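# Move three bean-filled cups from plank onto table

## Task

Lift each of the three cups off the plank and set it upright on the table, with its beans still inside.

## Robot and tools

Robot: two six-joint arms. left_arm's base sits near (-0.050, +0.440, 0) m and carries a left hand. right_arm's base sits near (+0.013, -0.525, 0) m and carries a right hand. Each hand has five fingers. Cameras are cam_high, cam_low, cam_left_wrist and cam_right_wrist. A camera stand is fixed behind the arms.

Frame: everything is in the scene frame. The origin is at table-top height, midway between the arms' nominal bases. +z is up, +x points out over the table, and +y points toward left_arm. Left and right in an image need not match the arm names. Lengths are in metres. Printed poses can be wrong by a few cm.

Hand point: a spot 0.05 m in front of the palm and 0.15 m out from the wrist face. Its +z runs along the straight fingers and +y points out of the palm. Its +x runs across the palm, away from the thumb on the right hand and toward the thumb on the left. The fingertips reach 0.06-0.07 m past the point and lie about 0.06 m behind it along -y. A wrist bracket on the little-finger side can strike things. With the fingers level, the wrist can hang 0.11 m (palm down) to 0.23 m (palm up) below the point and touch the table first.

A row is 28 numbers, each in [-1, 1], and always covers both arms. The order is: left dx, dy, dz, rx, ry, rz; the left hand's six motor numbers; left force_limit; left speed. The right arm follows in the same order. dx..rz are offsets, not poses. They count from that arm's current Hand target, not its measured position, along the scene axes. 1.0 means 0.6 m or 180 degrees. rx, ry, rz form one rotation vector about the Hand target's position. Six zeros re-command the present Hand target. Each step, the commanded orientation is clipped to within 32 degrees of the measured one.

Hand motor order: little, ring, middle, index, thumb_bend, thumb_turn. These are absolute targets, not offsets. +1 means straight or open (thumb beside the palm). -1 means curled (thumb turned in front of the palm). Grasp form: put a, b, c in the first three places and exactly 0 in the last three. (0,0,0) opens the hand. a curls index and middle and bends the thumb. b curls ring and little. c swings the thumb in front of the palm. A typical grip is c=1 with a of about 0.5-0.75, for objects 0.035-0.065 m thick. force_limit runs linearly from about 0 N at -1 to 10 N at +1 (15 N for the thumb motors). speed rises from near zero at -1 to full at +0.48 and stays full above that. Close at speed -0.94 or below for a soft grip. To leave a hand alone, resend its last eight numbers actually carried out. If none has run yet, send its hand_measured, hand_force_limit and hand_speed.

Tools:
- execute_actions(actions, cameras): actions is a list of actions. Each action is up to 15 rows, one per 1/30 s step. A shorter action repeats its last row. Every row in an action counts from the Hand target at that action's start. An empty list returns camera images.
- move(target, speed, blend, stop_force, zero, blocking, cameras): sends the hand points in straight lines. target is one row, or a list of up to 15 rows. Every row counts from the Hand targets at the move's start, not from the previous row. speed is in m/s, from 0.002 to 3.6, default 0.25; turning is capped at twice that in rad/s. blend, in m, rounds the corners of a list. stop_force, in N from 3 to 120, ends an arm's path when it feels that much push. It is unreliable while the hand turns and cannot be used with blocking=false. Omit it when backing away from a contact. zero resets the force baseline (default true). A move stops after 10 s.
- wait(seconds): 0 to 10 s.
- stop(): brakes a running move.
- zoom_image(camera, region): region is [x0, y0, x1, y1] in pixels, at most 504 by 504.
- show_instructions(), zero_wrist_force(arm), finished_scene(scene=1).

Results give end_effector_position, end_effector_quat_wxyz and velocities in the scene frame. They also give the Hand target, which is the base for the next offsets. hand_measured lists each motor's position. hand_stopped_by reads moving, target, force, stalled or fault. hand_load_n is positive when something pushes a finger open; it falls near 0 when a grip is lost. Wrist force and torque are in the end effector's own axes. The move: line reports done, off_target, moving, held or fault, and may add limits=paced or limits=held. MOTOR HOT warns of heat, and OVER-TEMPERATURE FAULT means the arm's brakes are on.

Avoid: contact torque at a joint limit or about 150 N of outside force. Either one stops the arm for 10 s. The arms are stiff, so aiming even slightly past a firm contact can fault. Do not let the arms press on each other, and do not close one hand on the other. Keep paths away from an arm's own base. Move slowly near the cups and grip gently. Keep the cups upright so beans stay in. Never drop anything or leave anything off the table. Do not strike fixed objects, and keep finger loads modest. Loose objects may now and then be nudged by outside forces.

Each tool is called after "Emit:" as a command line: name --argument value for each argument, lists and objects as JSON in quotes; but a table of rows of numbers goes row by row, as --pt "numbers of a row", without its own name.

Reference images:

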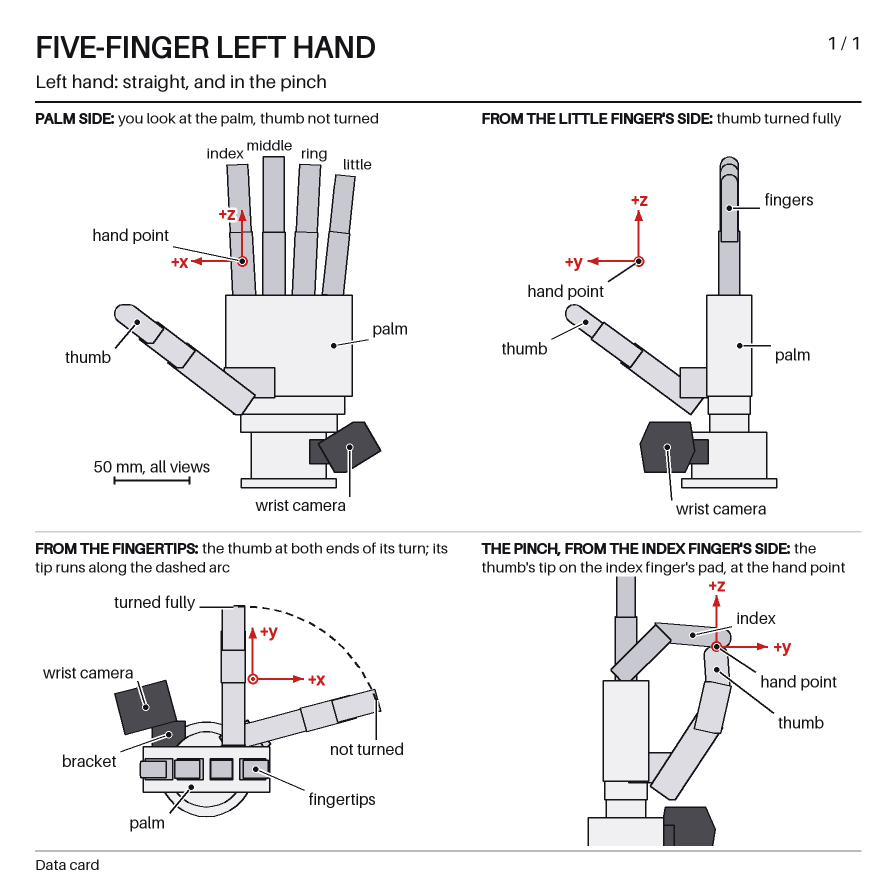

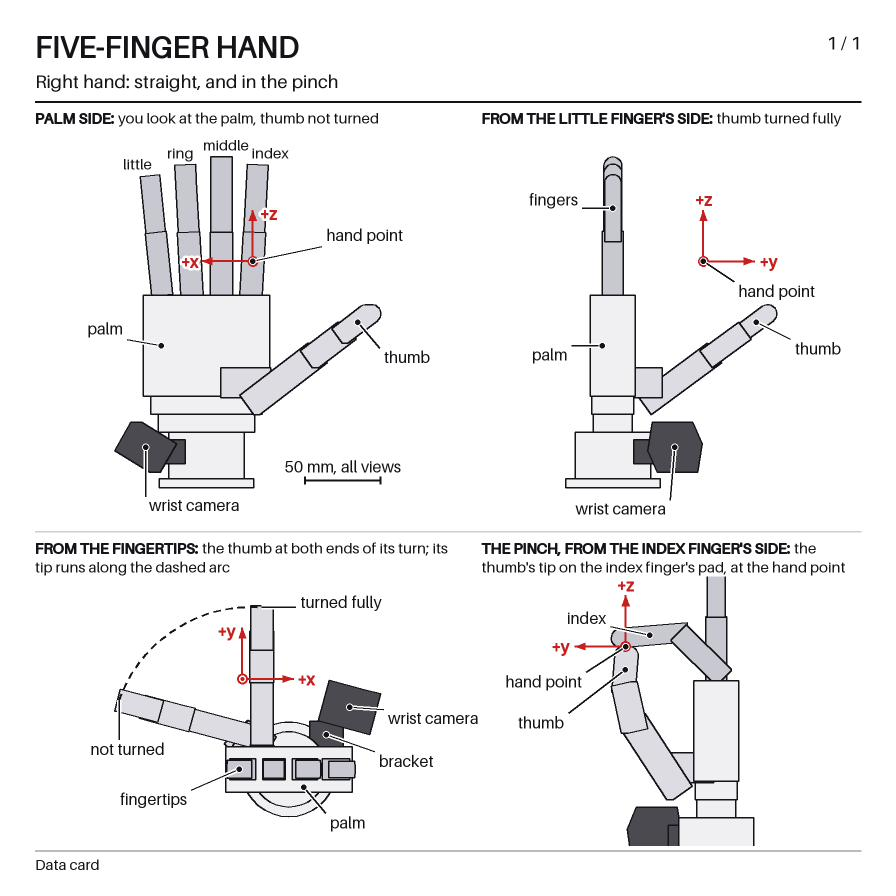

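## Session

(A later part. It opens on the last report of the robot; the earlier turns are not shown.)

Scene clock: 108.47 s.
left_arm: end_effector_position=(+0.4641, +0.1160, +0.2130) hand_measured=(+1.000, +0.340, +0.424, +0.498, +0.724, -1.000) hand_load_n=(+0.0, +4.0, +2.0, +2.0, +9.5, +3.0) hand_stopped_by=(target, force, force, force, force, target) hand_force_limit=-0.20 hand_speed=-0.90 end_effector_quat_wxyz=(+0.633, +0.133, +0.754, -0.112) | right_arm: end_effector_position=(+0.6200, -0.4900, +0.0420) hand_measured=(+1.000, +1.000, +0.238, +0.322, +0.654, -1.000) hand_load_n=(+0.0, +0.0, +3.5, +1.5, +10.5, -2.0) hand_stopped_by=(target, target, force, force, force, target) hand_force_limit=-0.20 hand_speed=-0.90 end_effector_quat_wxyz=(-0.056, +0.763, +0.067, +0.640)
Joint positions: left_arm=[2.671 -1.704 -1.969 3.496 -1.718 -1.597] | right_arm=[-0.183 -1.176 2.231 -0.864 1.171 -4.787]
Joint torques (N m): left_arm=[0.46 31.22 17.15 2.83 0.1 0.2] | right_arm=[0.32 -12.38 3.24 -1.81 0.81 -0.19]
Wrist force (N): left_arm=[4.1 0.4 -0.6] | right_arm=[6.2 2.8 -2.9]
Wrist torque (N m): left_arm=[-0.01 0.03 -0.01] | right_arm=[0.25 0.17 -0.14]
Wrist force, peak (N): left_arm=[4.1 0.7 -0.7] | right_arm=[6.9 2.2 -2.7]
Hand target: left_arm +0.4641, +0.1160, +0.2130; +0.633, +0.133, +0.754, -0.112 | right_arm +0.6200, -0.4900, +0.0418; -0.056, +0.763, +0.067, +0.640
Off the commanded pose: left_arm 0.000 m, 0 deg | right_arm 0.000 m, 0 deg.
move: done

Emit:
move --pt "0 0 0 0 0 0 1 0.1 0.1 0.1 0.3 -1 0.2 -0.94 0 0 0.0013 0 0 0 1 1 0.1 0.1 0.2 -1 -0.2 -0.9" --pt "0 0 0 0 0 0 1 0.1 0.1 0.1 0.3 -1 0.2 -0.94 0 0 0.0013 0 0 0 1 1 1 1 1 -1 -0.2 -0.6" --speed 0.02 --cameras '["cam_high", "cam_low", "cam_left_wrist", "cam_right_wrist"]'

Scene clock: 111.17 s.
left_arm: end_effector_position=(+0.4641, +0.1160, +0.2130) hand_measured=(+1.000, +0.320, +0.392, +0.466, +0.726, -1.000) hand_load_n=(+0.0, +4.5, +6.0, +5.5, +16.0, +2.5) hand_stopped_by=(target, force, force, force, force, target) hand_force_limit=0.20 hand_speed=-0.94 end_effector_quat_wxyz=(+0.633, +0.133, +0.754, -0.112) | right_arm: end_effector_position=(+0.6200, -0.4900, +0.0426) hand_measured=(+1.000, +1.000, +1.000, +1.000, +1.000, -1.000) hand_load_n=(+0.0, +0.0, +0.0, +0.0, +0.0, +0.0) hand_stopped_by=(target, target, target, target, target, target) hand_force_limit=-0.20 hand_speed=-0.60 end_effector_quat_wxyz=(-0.056, +0.763, +0.067, +0.640)
Joint positions: left_arm=[2.671 -1.704 -1.969 3.496 -1.718 -1.597] | right_arm=[-0.183 -1.178 2.231 -0.862 1.171 -4.787]
Joint torques (N m): left_arm=[0.01 31.89 20.05 2.85 0.68 -0.15] | right_arm=[-0.21 -41.63 -22.55 1.51 0.98 0.42]
Wrist force (N): left_arm=[4.1 -0.1 -0.4] | right_arm=[-1.1 0.5 0.9]
Wrist torque (N m): left_arm=[-0.01 -0.02 -0.04] | right_arm=[0.11 0.04 -0.30]
Wrist force, peak (N): left_arm=[4.3 0.7 -0.7] | right_arm=[7.9 3.3 -2.3]
Hand target: left_arm +0.4641, +0.1160, +0.2130; +0.633, +0.133, +0.754, -0.112 | right_arm +0.6200, -0.4900, +0.0426; -0.056, +0.763, +0.067, +0.640
Off the commanded pose: left_arm 0.000 m, 0 deg | right_arm 0.000 m, 0 deg.
move: done

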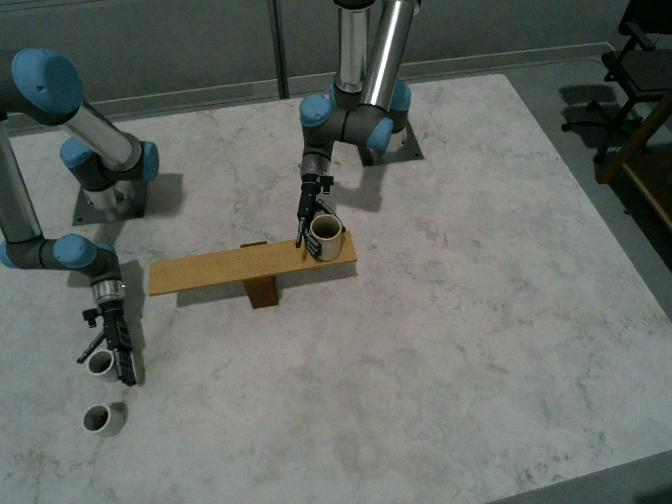

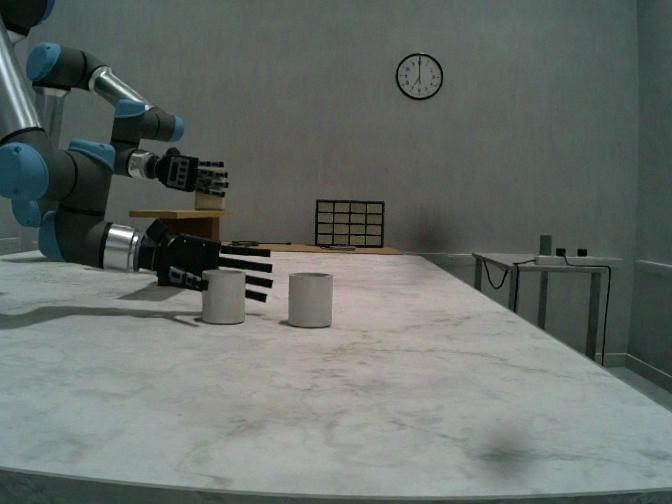

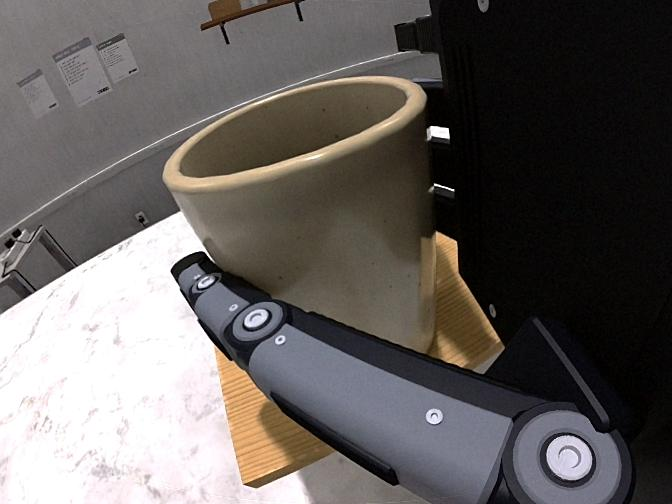

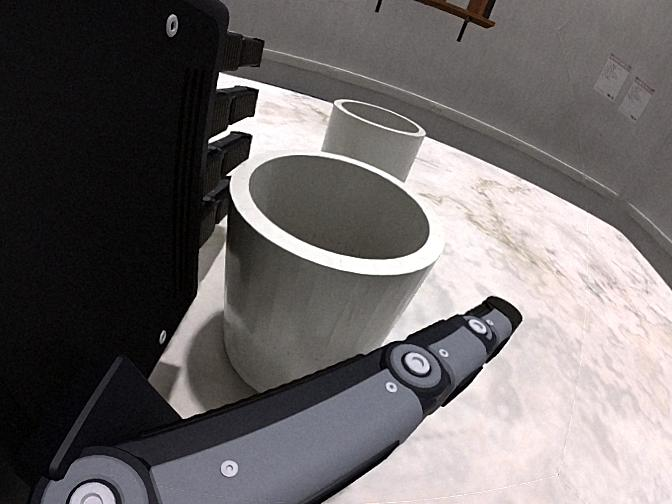

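Emit:
move --pt "0 0 0.0333 0 0 0 1 0.1 0.1 0.1 0.3 -1 0.2 -0.94 -0.0492 -0.0087 0 0 0 0 1 1 1 1 1 -1 -0.2 -0.6" --pt "0 0 0.0333 0 0 0 1 0.1 0.1 0.1 0.3 -1 0.2 -0.94 -0.0492 -0.0087 0.25 0 0 0 1 1 1 1 1 -1 -0.2 -0.6" --speed '[0.05, 0.15]' --blend '[0.004, 0]' --cameras '["all"]'

Scene clock: 114.73 s.
left_arm: end_effector_position=(+0.4641, +0.1160, +0.2330) hand_measured=(+1.000, +0.320, +0.392, +0.466, +0.726, -1.000) hand_load_n=(+0.0, +4.0, +5.5, +5.5, +16.0, +3.0) hand_stopped_by=(target, force, force, force, force, target) hand_force_limit=0.20 hand_speed=-0.94 end_effector_quat_wxyz=(+0.633, +0.133, +0.754, -0.112) | right_arm: end_effector_position=(+0.5905, -0.4952, +0.1925) hand_measured=(+1.000, +1.000, +1.000, +1.000, +1.000, -1.000) hand_load_n=(+0.0, +0.0, +0.0, +0.0, +0.0, +0.0) hand_stopped_by=(target, target, target, target, target, target) hand_force_limit=-0.20 hand_speed=-0.60 end_effector_quat_wxyz=(-0.056, +0.763, +0.067, +0.640)
Joint positions: left_arm=[2.671 -1.68 -1.938 3.442 -1.718 -1.597] | right_arm=[-0.221 -1.566 2.171 -0.412 1.133 -4.795]
Joint torques (N m): left_arm=[1.15 35.17 31.93 -0.01 0.02 1.96] | right_arm=[-8.21 -30.5 -30.08 1.8 -2.44 -1.52]
Wrist force (N): left_arm=[4.5 0.6 0.0] | right_arm=[-1.2 0.8 1.0]
Wrist torque (N m): left_arm=[0.01 0.02 -0.04] | right_arm=[0.14 0.06 -0.15]
Wrist force, peak (N): left_arm=[5.1 0.2 -0.2] | right_arm=[-1.9 0.6 0.7]
Hand target: left_arm +0.4641, +0.1160, +0.2330; +0.633, +0.133, +0.754, -0.112 | right_arm +0.5905, -0.4952, +0.1926; -0.056, +0.763, +0.067, +0.640
Off the commanded pose: left_arm 0.000 m, 0 deg | right_arm 0.000 m, 0 deg.
move: done

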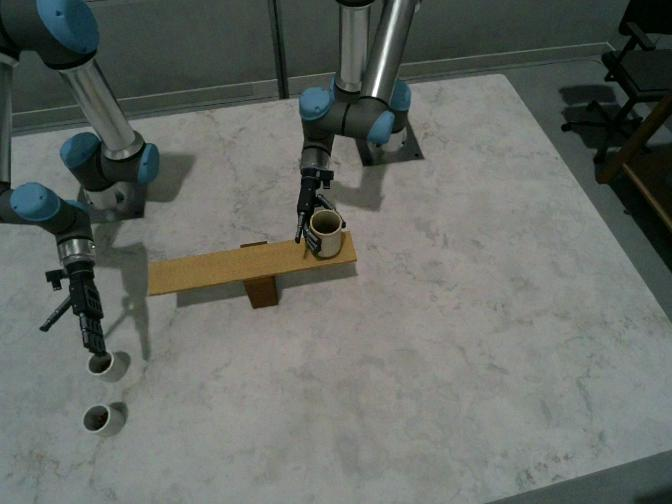

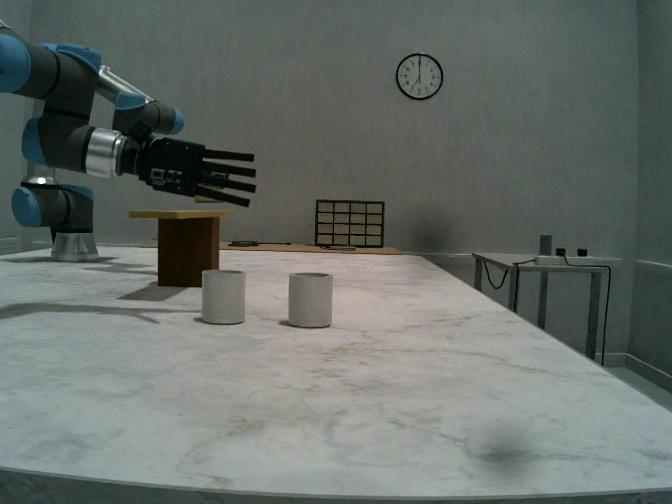

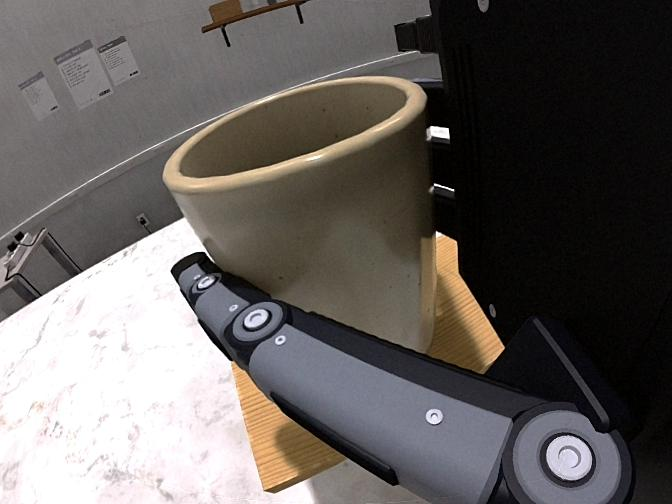

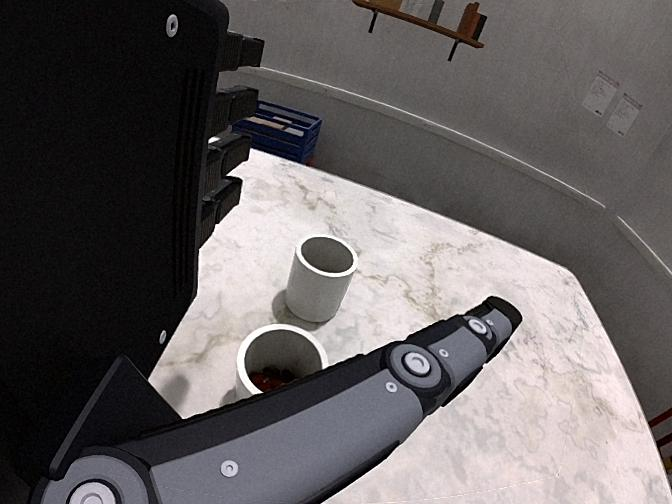

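Emit:
move --pt "0 0 0.1 0 0 0 1 0.1 0.1 0.1 0.3 -1 0.2 -0.94 0 0 0 0 0 0 1 1 1 1 1 -1 -0.2 -0.6" --pt "0.1333 0.4 0.08 0 0 0 1 0.1 0.1 0.1 0.3 -1 0.2 -0.94 0 0 0 0 0 0 1 1 1 1 1 -1 -0.2 -0.6" --pt "0.1333 0.4 -0.225 0 0 0 1 0.1 0.1 0.1 0.3 -1 0.2 -0.94 0 0 0 0 0 0 1 1 1 1 1 -1 -0.2 -0.6" --speed '[0.1, 0.2, 0.15]' --blend 0.025 --cameras '["all"]'

Scene clock: 119.03 s.
left_arm: end_effector_position=(+0.5440, +0.3560, +0.0981) hand_measured=(+1.000, +0.320, +0.392, +0.466, +0.726, -1.000) hand_load_n=(+0.0, +4.0, +6.0, +5.5, +16.0, +3.0) hand_stopped_by=(target, force, force, force, force, target) hand_force_limit=0.20 hand_speed=-0.94 end_effector_quat_wxyz=(+0.633, +0.133, +0.754, -0.112) | right_arm: end_effector_position=(+0.5905, -0.4952, +0.1926) hand_measured=(+1.000, +1.000, +1.000, +1.000, +1.000, -1.000) hand_load_n=(+0.0, +0.0, +0.0, +0.0, +0.0, +0.5) hand_stopped_by=(target, target, target, target, target, target) hand_force_limit=-0.20 hand_speed=-0.60 end_effector_quat_wxyz=(-0.056, +0.763, +0.067, +0.640)
Joint positions: left_arm=[3.394 -1.81 -2.226 3.829 -1.007 -1.459] | right_arm=[-0.221 -1.566 2.171 -0.412 1.133 -4.795]
Joint torques (N m): left_arm=[-5.85 15.44 5.52 3.93 -1.45 -2.53] | right_arm=[-7.92 -32.09 -29.07 1.8 -2.51 -1.54]
Wrist force (N): left_arm=[4.9 0.5 -0.1] | right_arm=[-1.3 0.8 0.6]
Wrist torque (N m): left_arm=[0.01 -0.03 0.17] | right_arm=[0.16 0.08 -0.15]
Wrist force, peak (N): left_arm=[6.1 0.2 -0.2] | right_arm=[-1.6 0.9 0.9]
Hand target: left_arm +0.5441, +0.3560, +0.0980; +0.633, +0.133, +0.754, -0.112 | right_arm +0.5905, -0.4952, +0.1926; -0.056, +0.763, +0.067, +0.640
Off the commanded pose: left_arm 0.000 m, 0 deg | right_arm 0.000 m, 0 deg.
move: done

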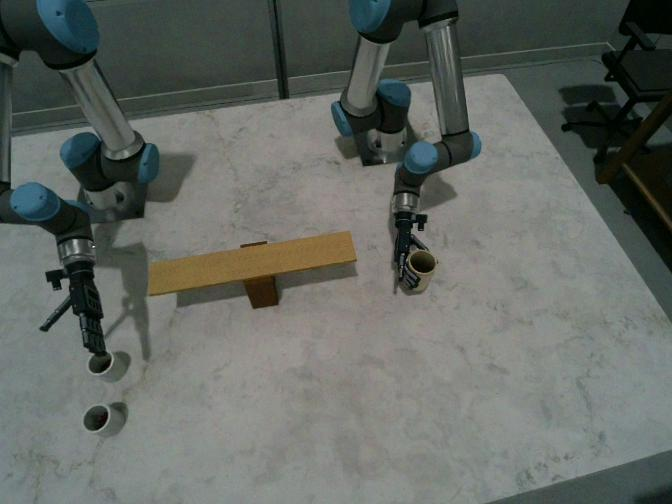

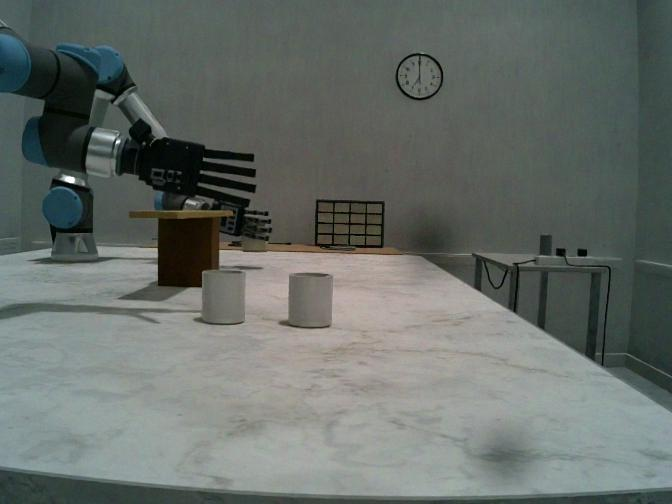

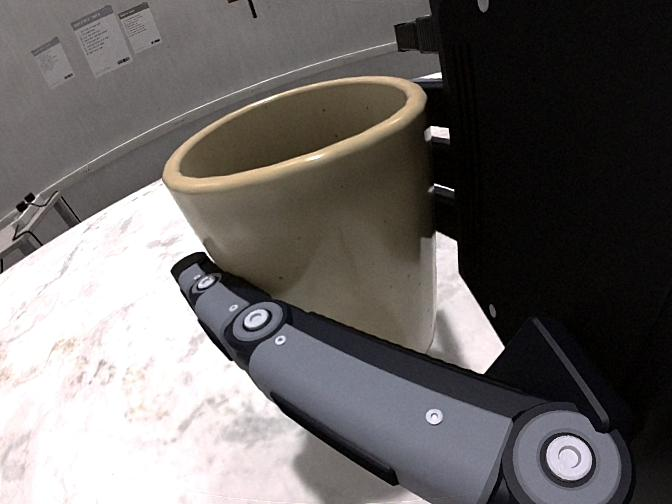

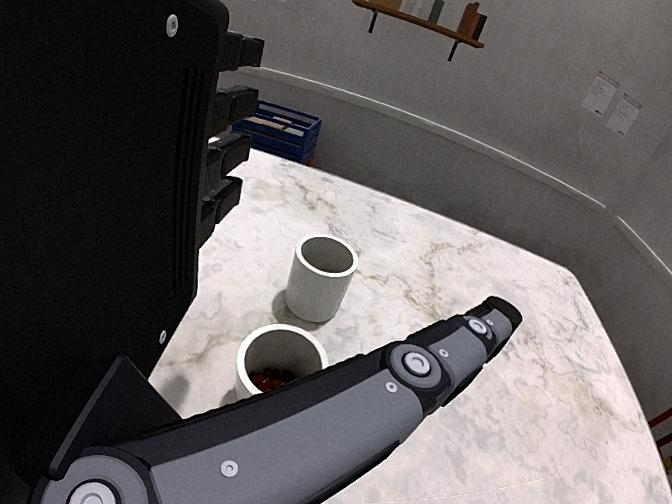

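Emit:
move --target '[0, 0, -0.0967, 0, 0, 0, 1, 0.1, 0.1, 0.1, 0.3, -1, 0.2, -0.94, 0, 0, 0, 0, 0, 0, 1, 1, 1, 1, 1, -1, -0.2, -0.6]' --speed 0.025 --stop_force 4

Scene clock: 122.43 s.
left_arm: end_effector_position=(+0.5440, +0.3560, +0.0507) hand_measured=(+1.000, +0.320, +0.392, +0.466, +0.726, -1.000) hand_load_n=(+0.0, +4.5, +5.5, +5.0, +16.0, +2.0) hand_stopped_by=(target, force, force, force, force, target) hand_force_limit=0.20 hand_speed=-0.94 end_effector_quat_wxyz=(+0.633, +0.133, +0.755, -0.112) | right_arm: end_effector_position=(+0.5905, -0.4952, +0.1926) hand_measured=(+1.000, +1.000, +1.000, +1.000, +1.000, -1.000) hand_load_n=(+0.0, +0.0, +0.0, +0.0, +0.0, +0.5) hand_stopped_by=(target, target, target, target, target, target) hand_force_limit=-0.20 hand_speed=-0.60 end_effector_quat_wxyz=(-0.056, +0.763, +0.067, +0.640)
Joint positions: left_arm=[3.394 -1.927 -2.256 3.976 -1.007 -1.459] | right_arm=[-0.221 -1.566 2.171 -0.412 1.133 -4.795]
Joint torques (N m): left_arm=[1.24 36.15 22.96 -0.66 -1.16 0.51] | right_arm=[-7.67 -31.33 -29.24 1.87 -2.36 -1.45]
Wrist force (N): left_arm=[3.6 1.2 -0.6] | right_arm=[-1.3 0.7 1.1]
Wrist torque (N m): left_arm=[0.05 0.02 0.20] | right_arm=[0.13 0.07 -0.16]
Wrist force, peak (N): left_arm=[-12.4 -2.0 -5.9] | right_arm=[-1.6 0.8 0.8]
Hand target: left_arm +0.5440, +0.3560, +0.0507; +0.633, +0.133, +0.755, -0.112 (not the last commanded pose) | right_arm +0.5905, -0.4952, +0.1926; -0.056, +0.763, +0.067, +0.640
Off the commanded pose: left_arm 0.011 m, 0 deg | right_arm 0.000 m, 0 deg.
move: contact (left_arm)

Emit:
move --pt "0 0 -0.0012 0 0 0 1 0.1 0.1 0.1 0.3 -1 0.2 -0.94 0 0 0 0 0 0 1 1 1 1 1 -1 -0.2 -0.6" --pt "0 0 -0.0012 0 0 0 1 1 1 1 1 -1 0.2 -0.65 0 0 0 0 0 0 1 1 1 1 1 -1 -0.2 -0.6" --speed 0.02 --cameras '["cam_high", "cam_left_wrist", "cam_right_wrist"]'

Scene clock: 124.70 s.
left_arm: end_effector_position=(+0.5440, +0.3560, +0.0500) hand_measured=(+1.000, +1.000, +1.000, +1.000, +1.000, -1.000) hand_load_n=(+0.0, +0.0, +0.0, +0.0, +0.0, +0.0) hand_stopped_by=(target, target, target, target, target, target) hand_force_limit=0.20 hand_speed=-0.65 end_effector_quat_wxyz=(+0.633, +0.133, +0.755, -0.112) | right_arm: end_effector_position=(+0.5905, -0.4952, +0.1926) hand_measured=(+1.000, +1.000, +1.000, +1.000, +1.000, -1.000) hand_load_n=(+0.0, +0.0, +0.0, +0.0, +0.0, +0.0) hand_stopped_by=(target, target, target, target, target, target) hand_force_limit=-0.20 hand_speed=-0.60 end_effector_quat_wxyz=(-0.056, +0.763, +0.067, +0.640)
Joint positions: left_arm=[3.394 -1.929 -2.256 3.978 -1.007 -1.459] | right_arm=[-0.221 -1.566 2.171 -0.412 1.133 -4.795]
Joint torques (N m): left_arm=[0.57 23.33 7.35 0.03 1.51 -2.7] | right_arm=[-8.33 -31.26 -29.12 1.8 -2.47 -1.62]
Wrist force (N): left_arm=[0.9 0.9 -0.7] | right_arm=[-1.2 0.9 1.2]
Wrist torque (N m): left_arm=[0.06 0.04 0.13] | right_arm=[0.15 0.05 -0.14]
Wrist force, peak (N): left_arm=[-6.9 2.4 -6.4] | right_arm=[-1.5 1.0 0.8]
Hand target: left_arm +0.5440, +0.3560, +0.0500; +0.633, +0.133, +0.755, -0.112 | right_arm +0.5905, -0.4952, +0.1926; -0.056, +0.763, +0.067, +0.640
Off the commanded pose: left_arm 0.000 m, 0 deg | right_arm 0.000 m, 0 deg.
move: done
Images, in order (width x height): cam_high 672x504, cam_left_wrist 672x504, cam_right_wrist 672x504.

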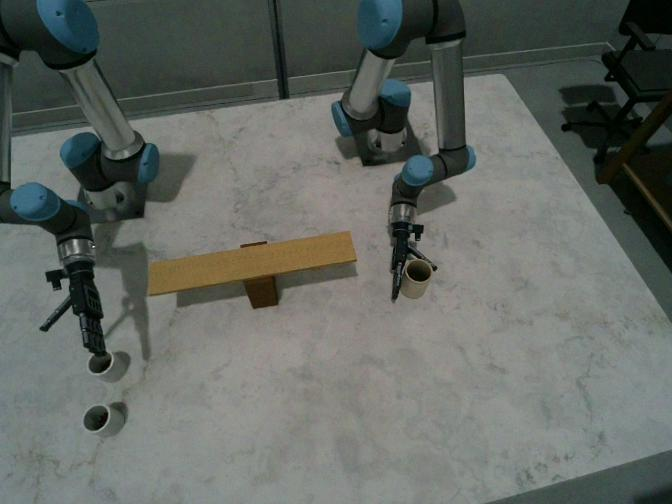

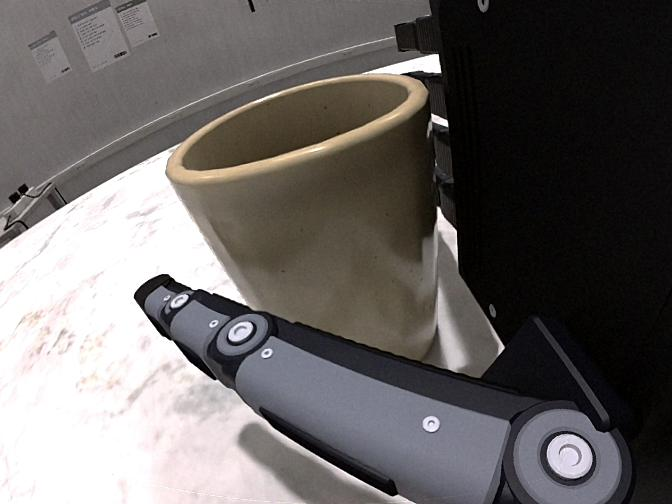

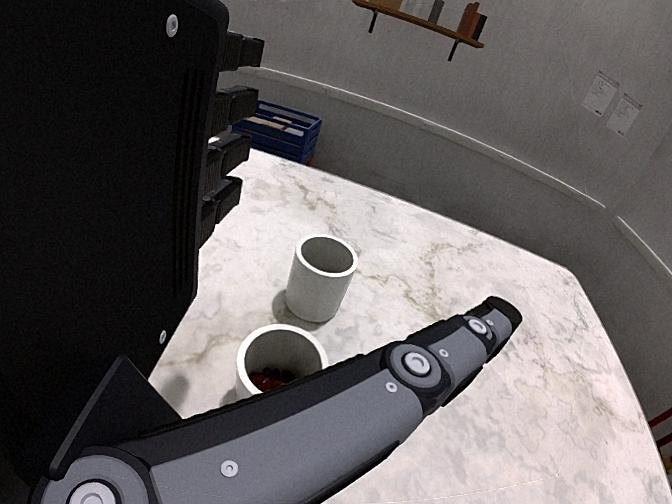

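Emit:
move --pt "-0.0548 0.02 0 0 0 0 1 1 1 1 1 -1 0.2 -0.65 0 0 0 0 0 0 1 1 1 1 1 -1 -0.2 -0.6" --pt "-0.0548 0.02 0.25 0 0 0 1 1 1 1 1 -1 0.2 -0.65 0 0 0 0 0 0 1 1 1 1 1 -1 -0.2 -0.6" --speed '[0.05, 0.15]' --blend '[0.003, 0]' --cameras '["all"]'

Scene clock: 127.77 s.
left_arm: end_effector_position=(+0.5111, +0.3680, +0.1999) hand_measured=(+1.000, +1.000, +1.000, +1.000, +1.000, -1.000) hand_load_n=(+0.0, +0.0, +0.0, +0.0, +0.0, +0.0) hand_stopped_by=(target, target, target, target, target, target) hand_force_limit=0.20 hand_speed=-0.65 end_effector_quat_wxyz=(+0.633, +0.133, +0.755, -0.112) | right_arm: end_effector_position=(+0.5905, -0.4952, +0.1926) hand_measured=(+1.000, +1.000, +1.000, +1.000, +1.000, -1.000) hand_load_n=(+0.0, +0.0, +0.0, +0.0, +0.0, +0.0) hand_stopped_by=(target, target, target, target, target, target) hand_force_limit=-0.20 hand_speed=-0.60 end_effector_quat_wxyz=(-0.056, +0.763, +0.067, +0.640)
Joint positions: left_arm=[3.459 -1.529 -2.195 3.508 -0.944 -1.443] | right_arm=[-0.221 -1.566 2.171 -0.412 1.133 -4.795]
Joint torques (N m): left_arm=[7.04 24.16 27.22 -1.23 2.1 2.99] | right_arm=[-7.46 -31.88 -29.51 1.77 -2.16 -1.43]
Wrist force (N): left_arm=[1.3 0.6 -0.9] | right_arm=[-1.2 0.7 0.9]
Wrist torque (N m): left_arm=[0.04 -0.03 -0.03] | right_arm=[0.15 0.06 -0.15]
Wrist force, peak (N): left_arm=[1.6 1.1 -0.8] | right_arm=[-1.6 0.9 0.8]
Hand target: left_arm +0.5111, +0.3680, +0.2000; +0.633, +0.133, +0.755, -0.112 | right_arm +0.5905, -0.4952, +0.1926; -0.056, +0.763, +0.067, +0.640
Off the commanded pose: left_arm 0.000 m, 0 deg | right_arm 0.000 m, 0 deg.
move: done

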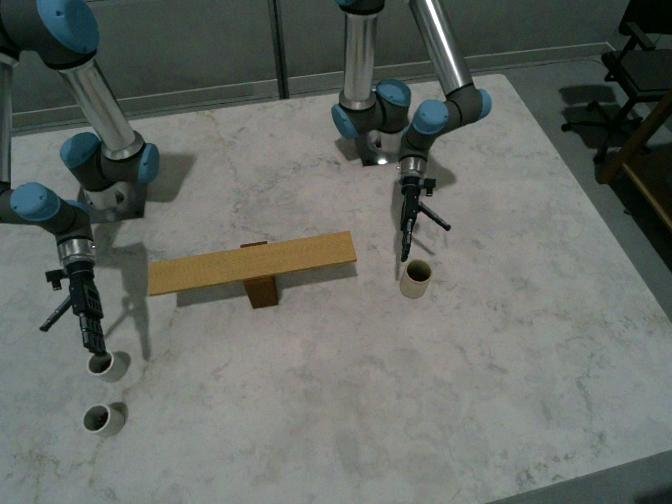

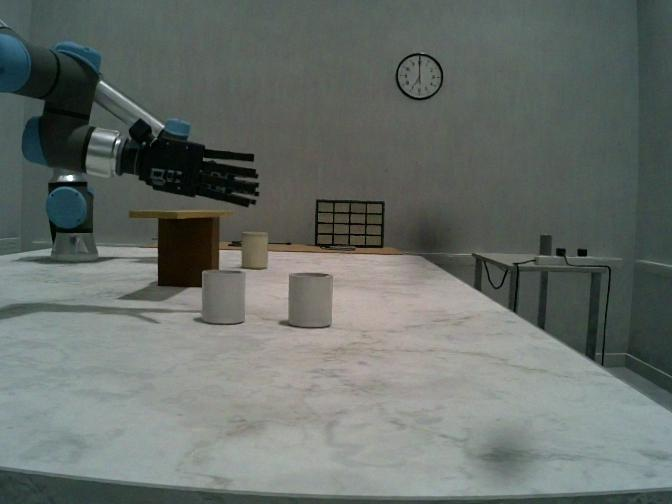

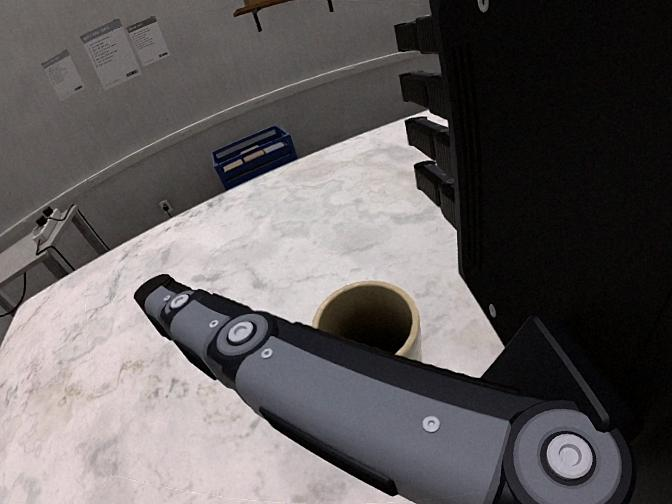

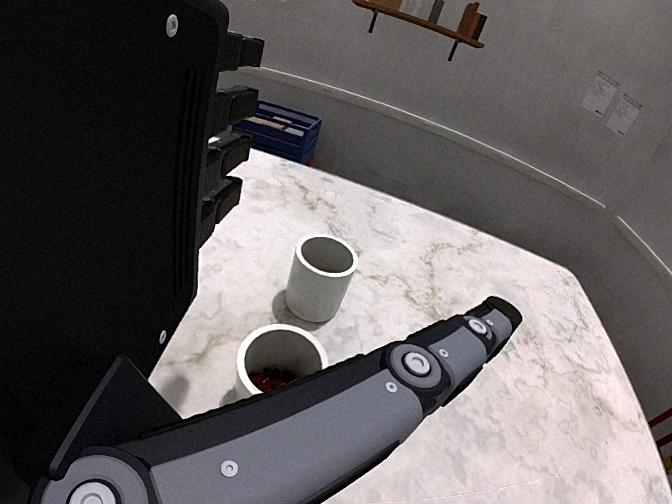

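Emit:
finished_scene --scene 1

The scene is finished: the task was done.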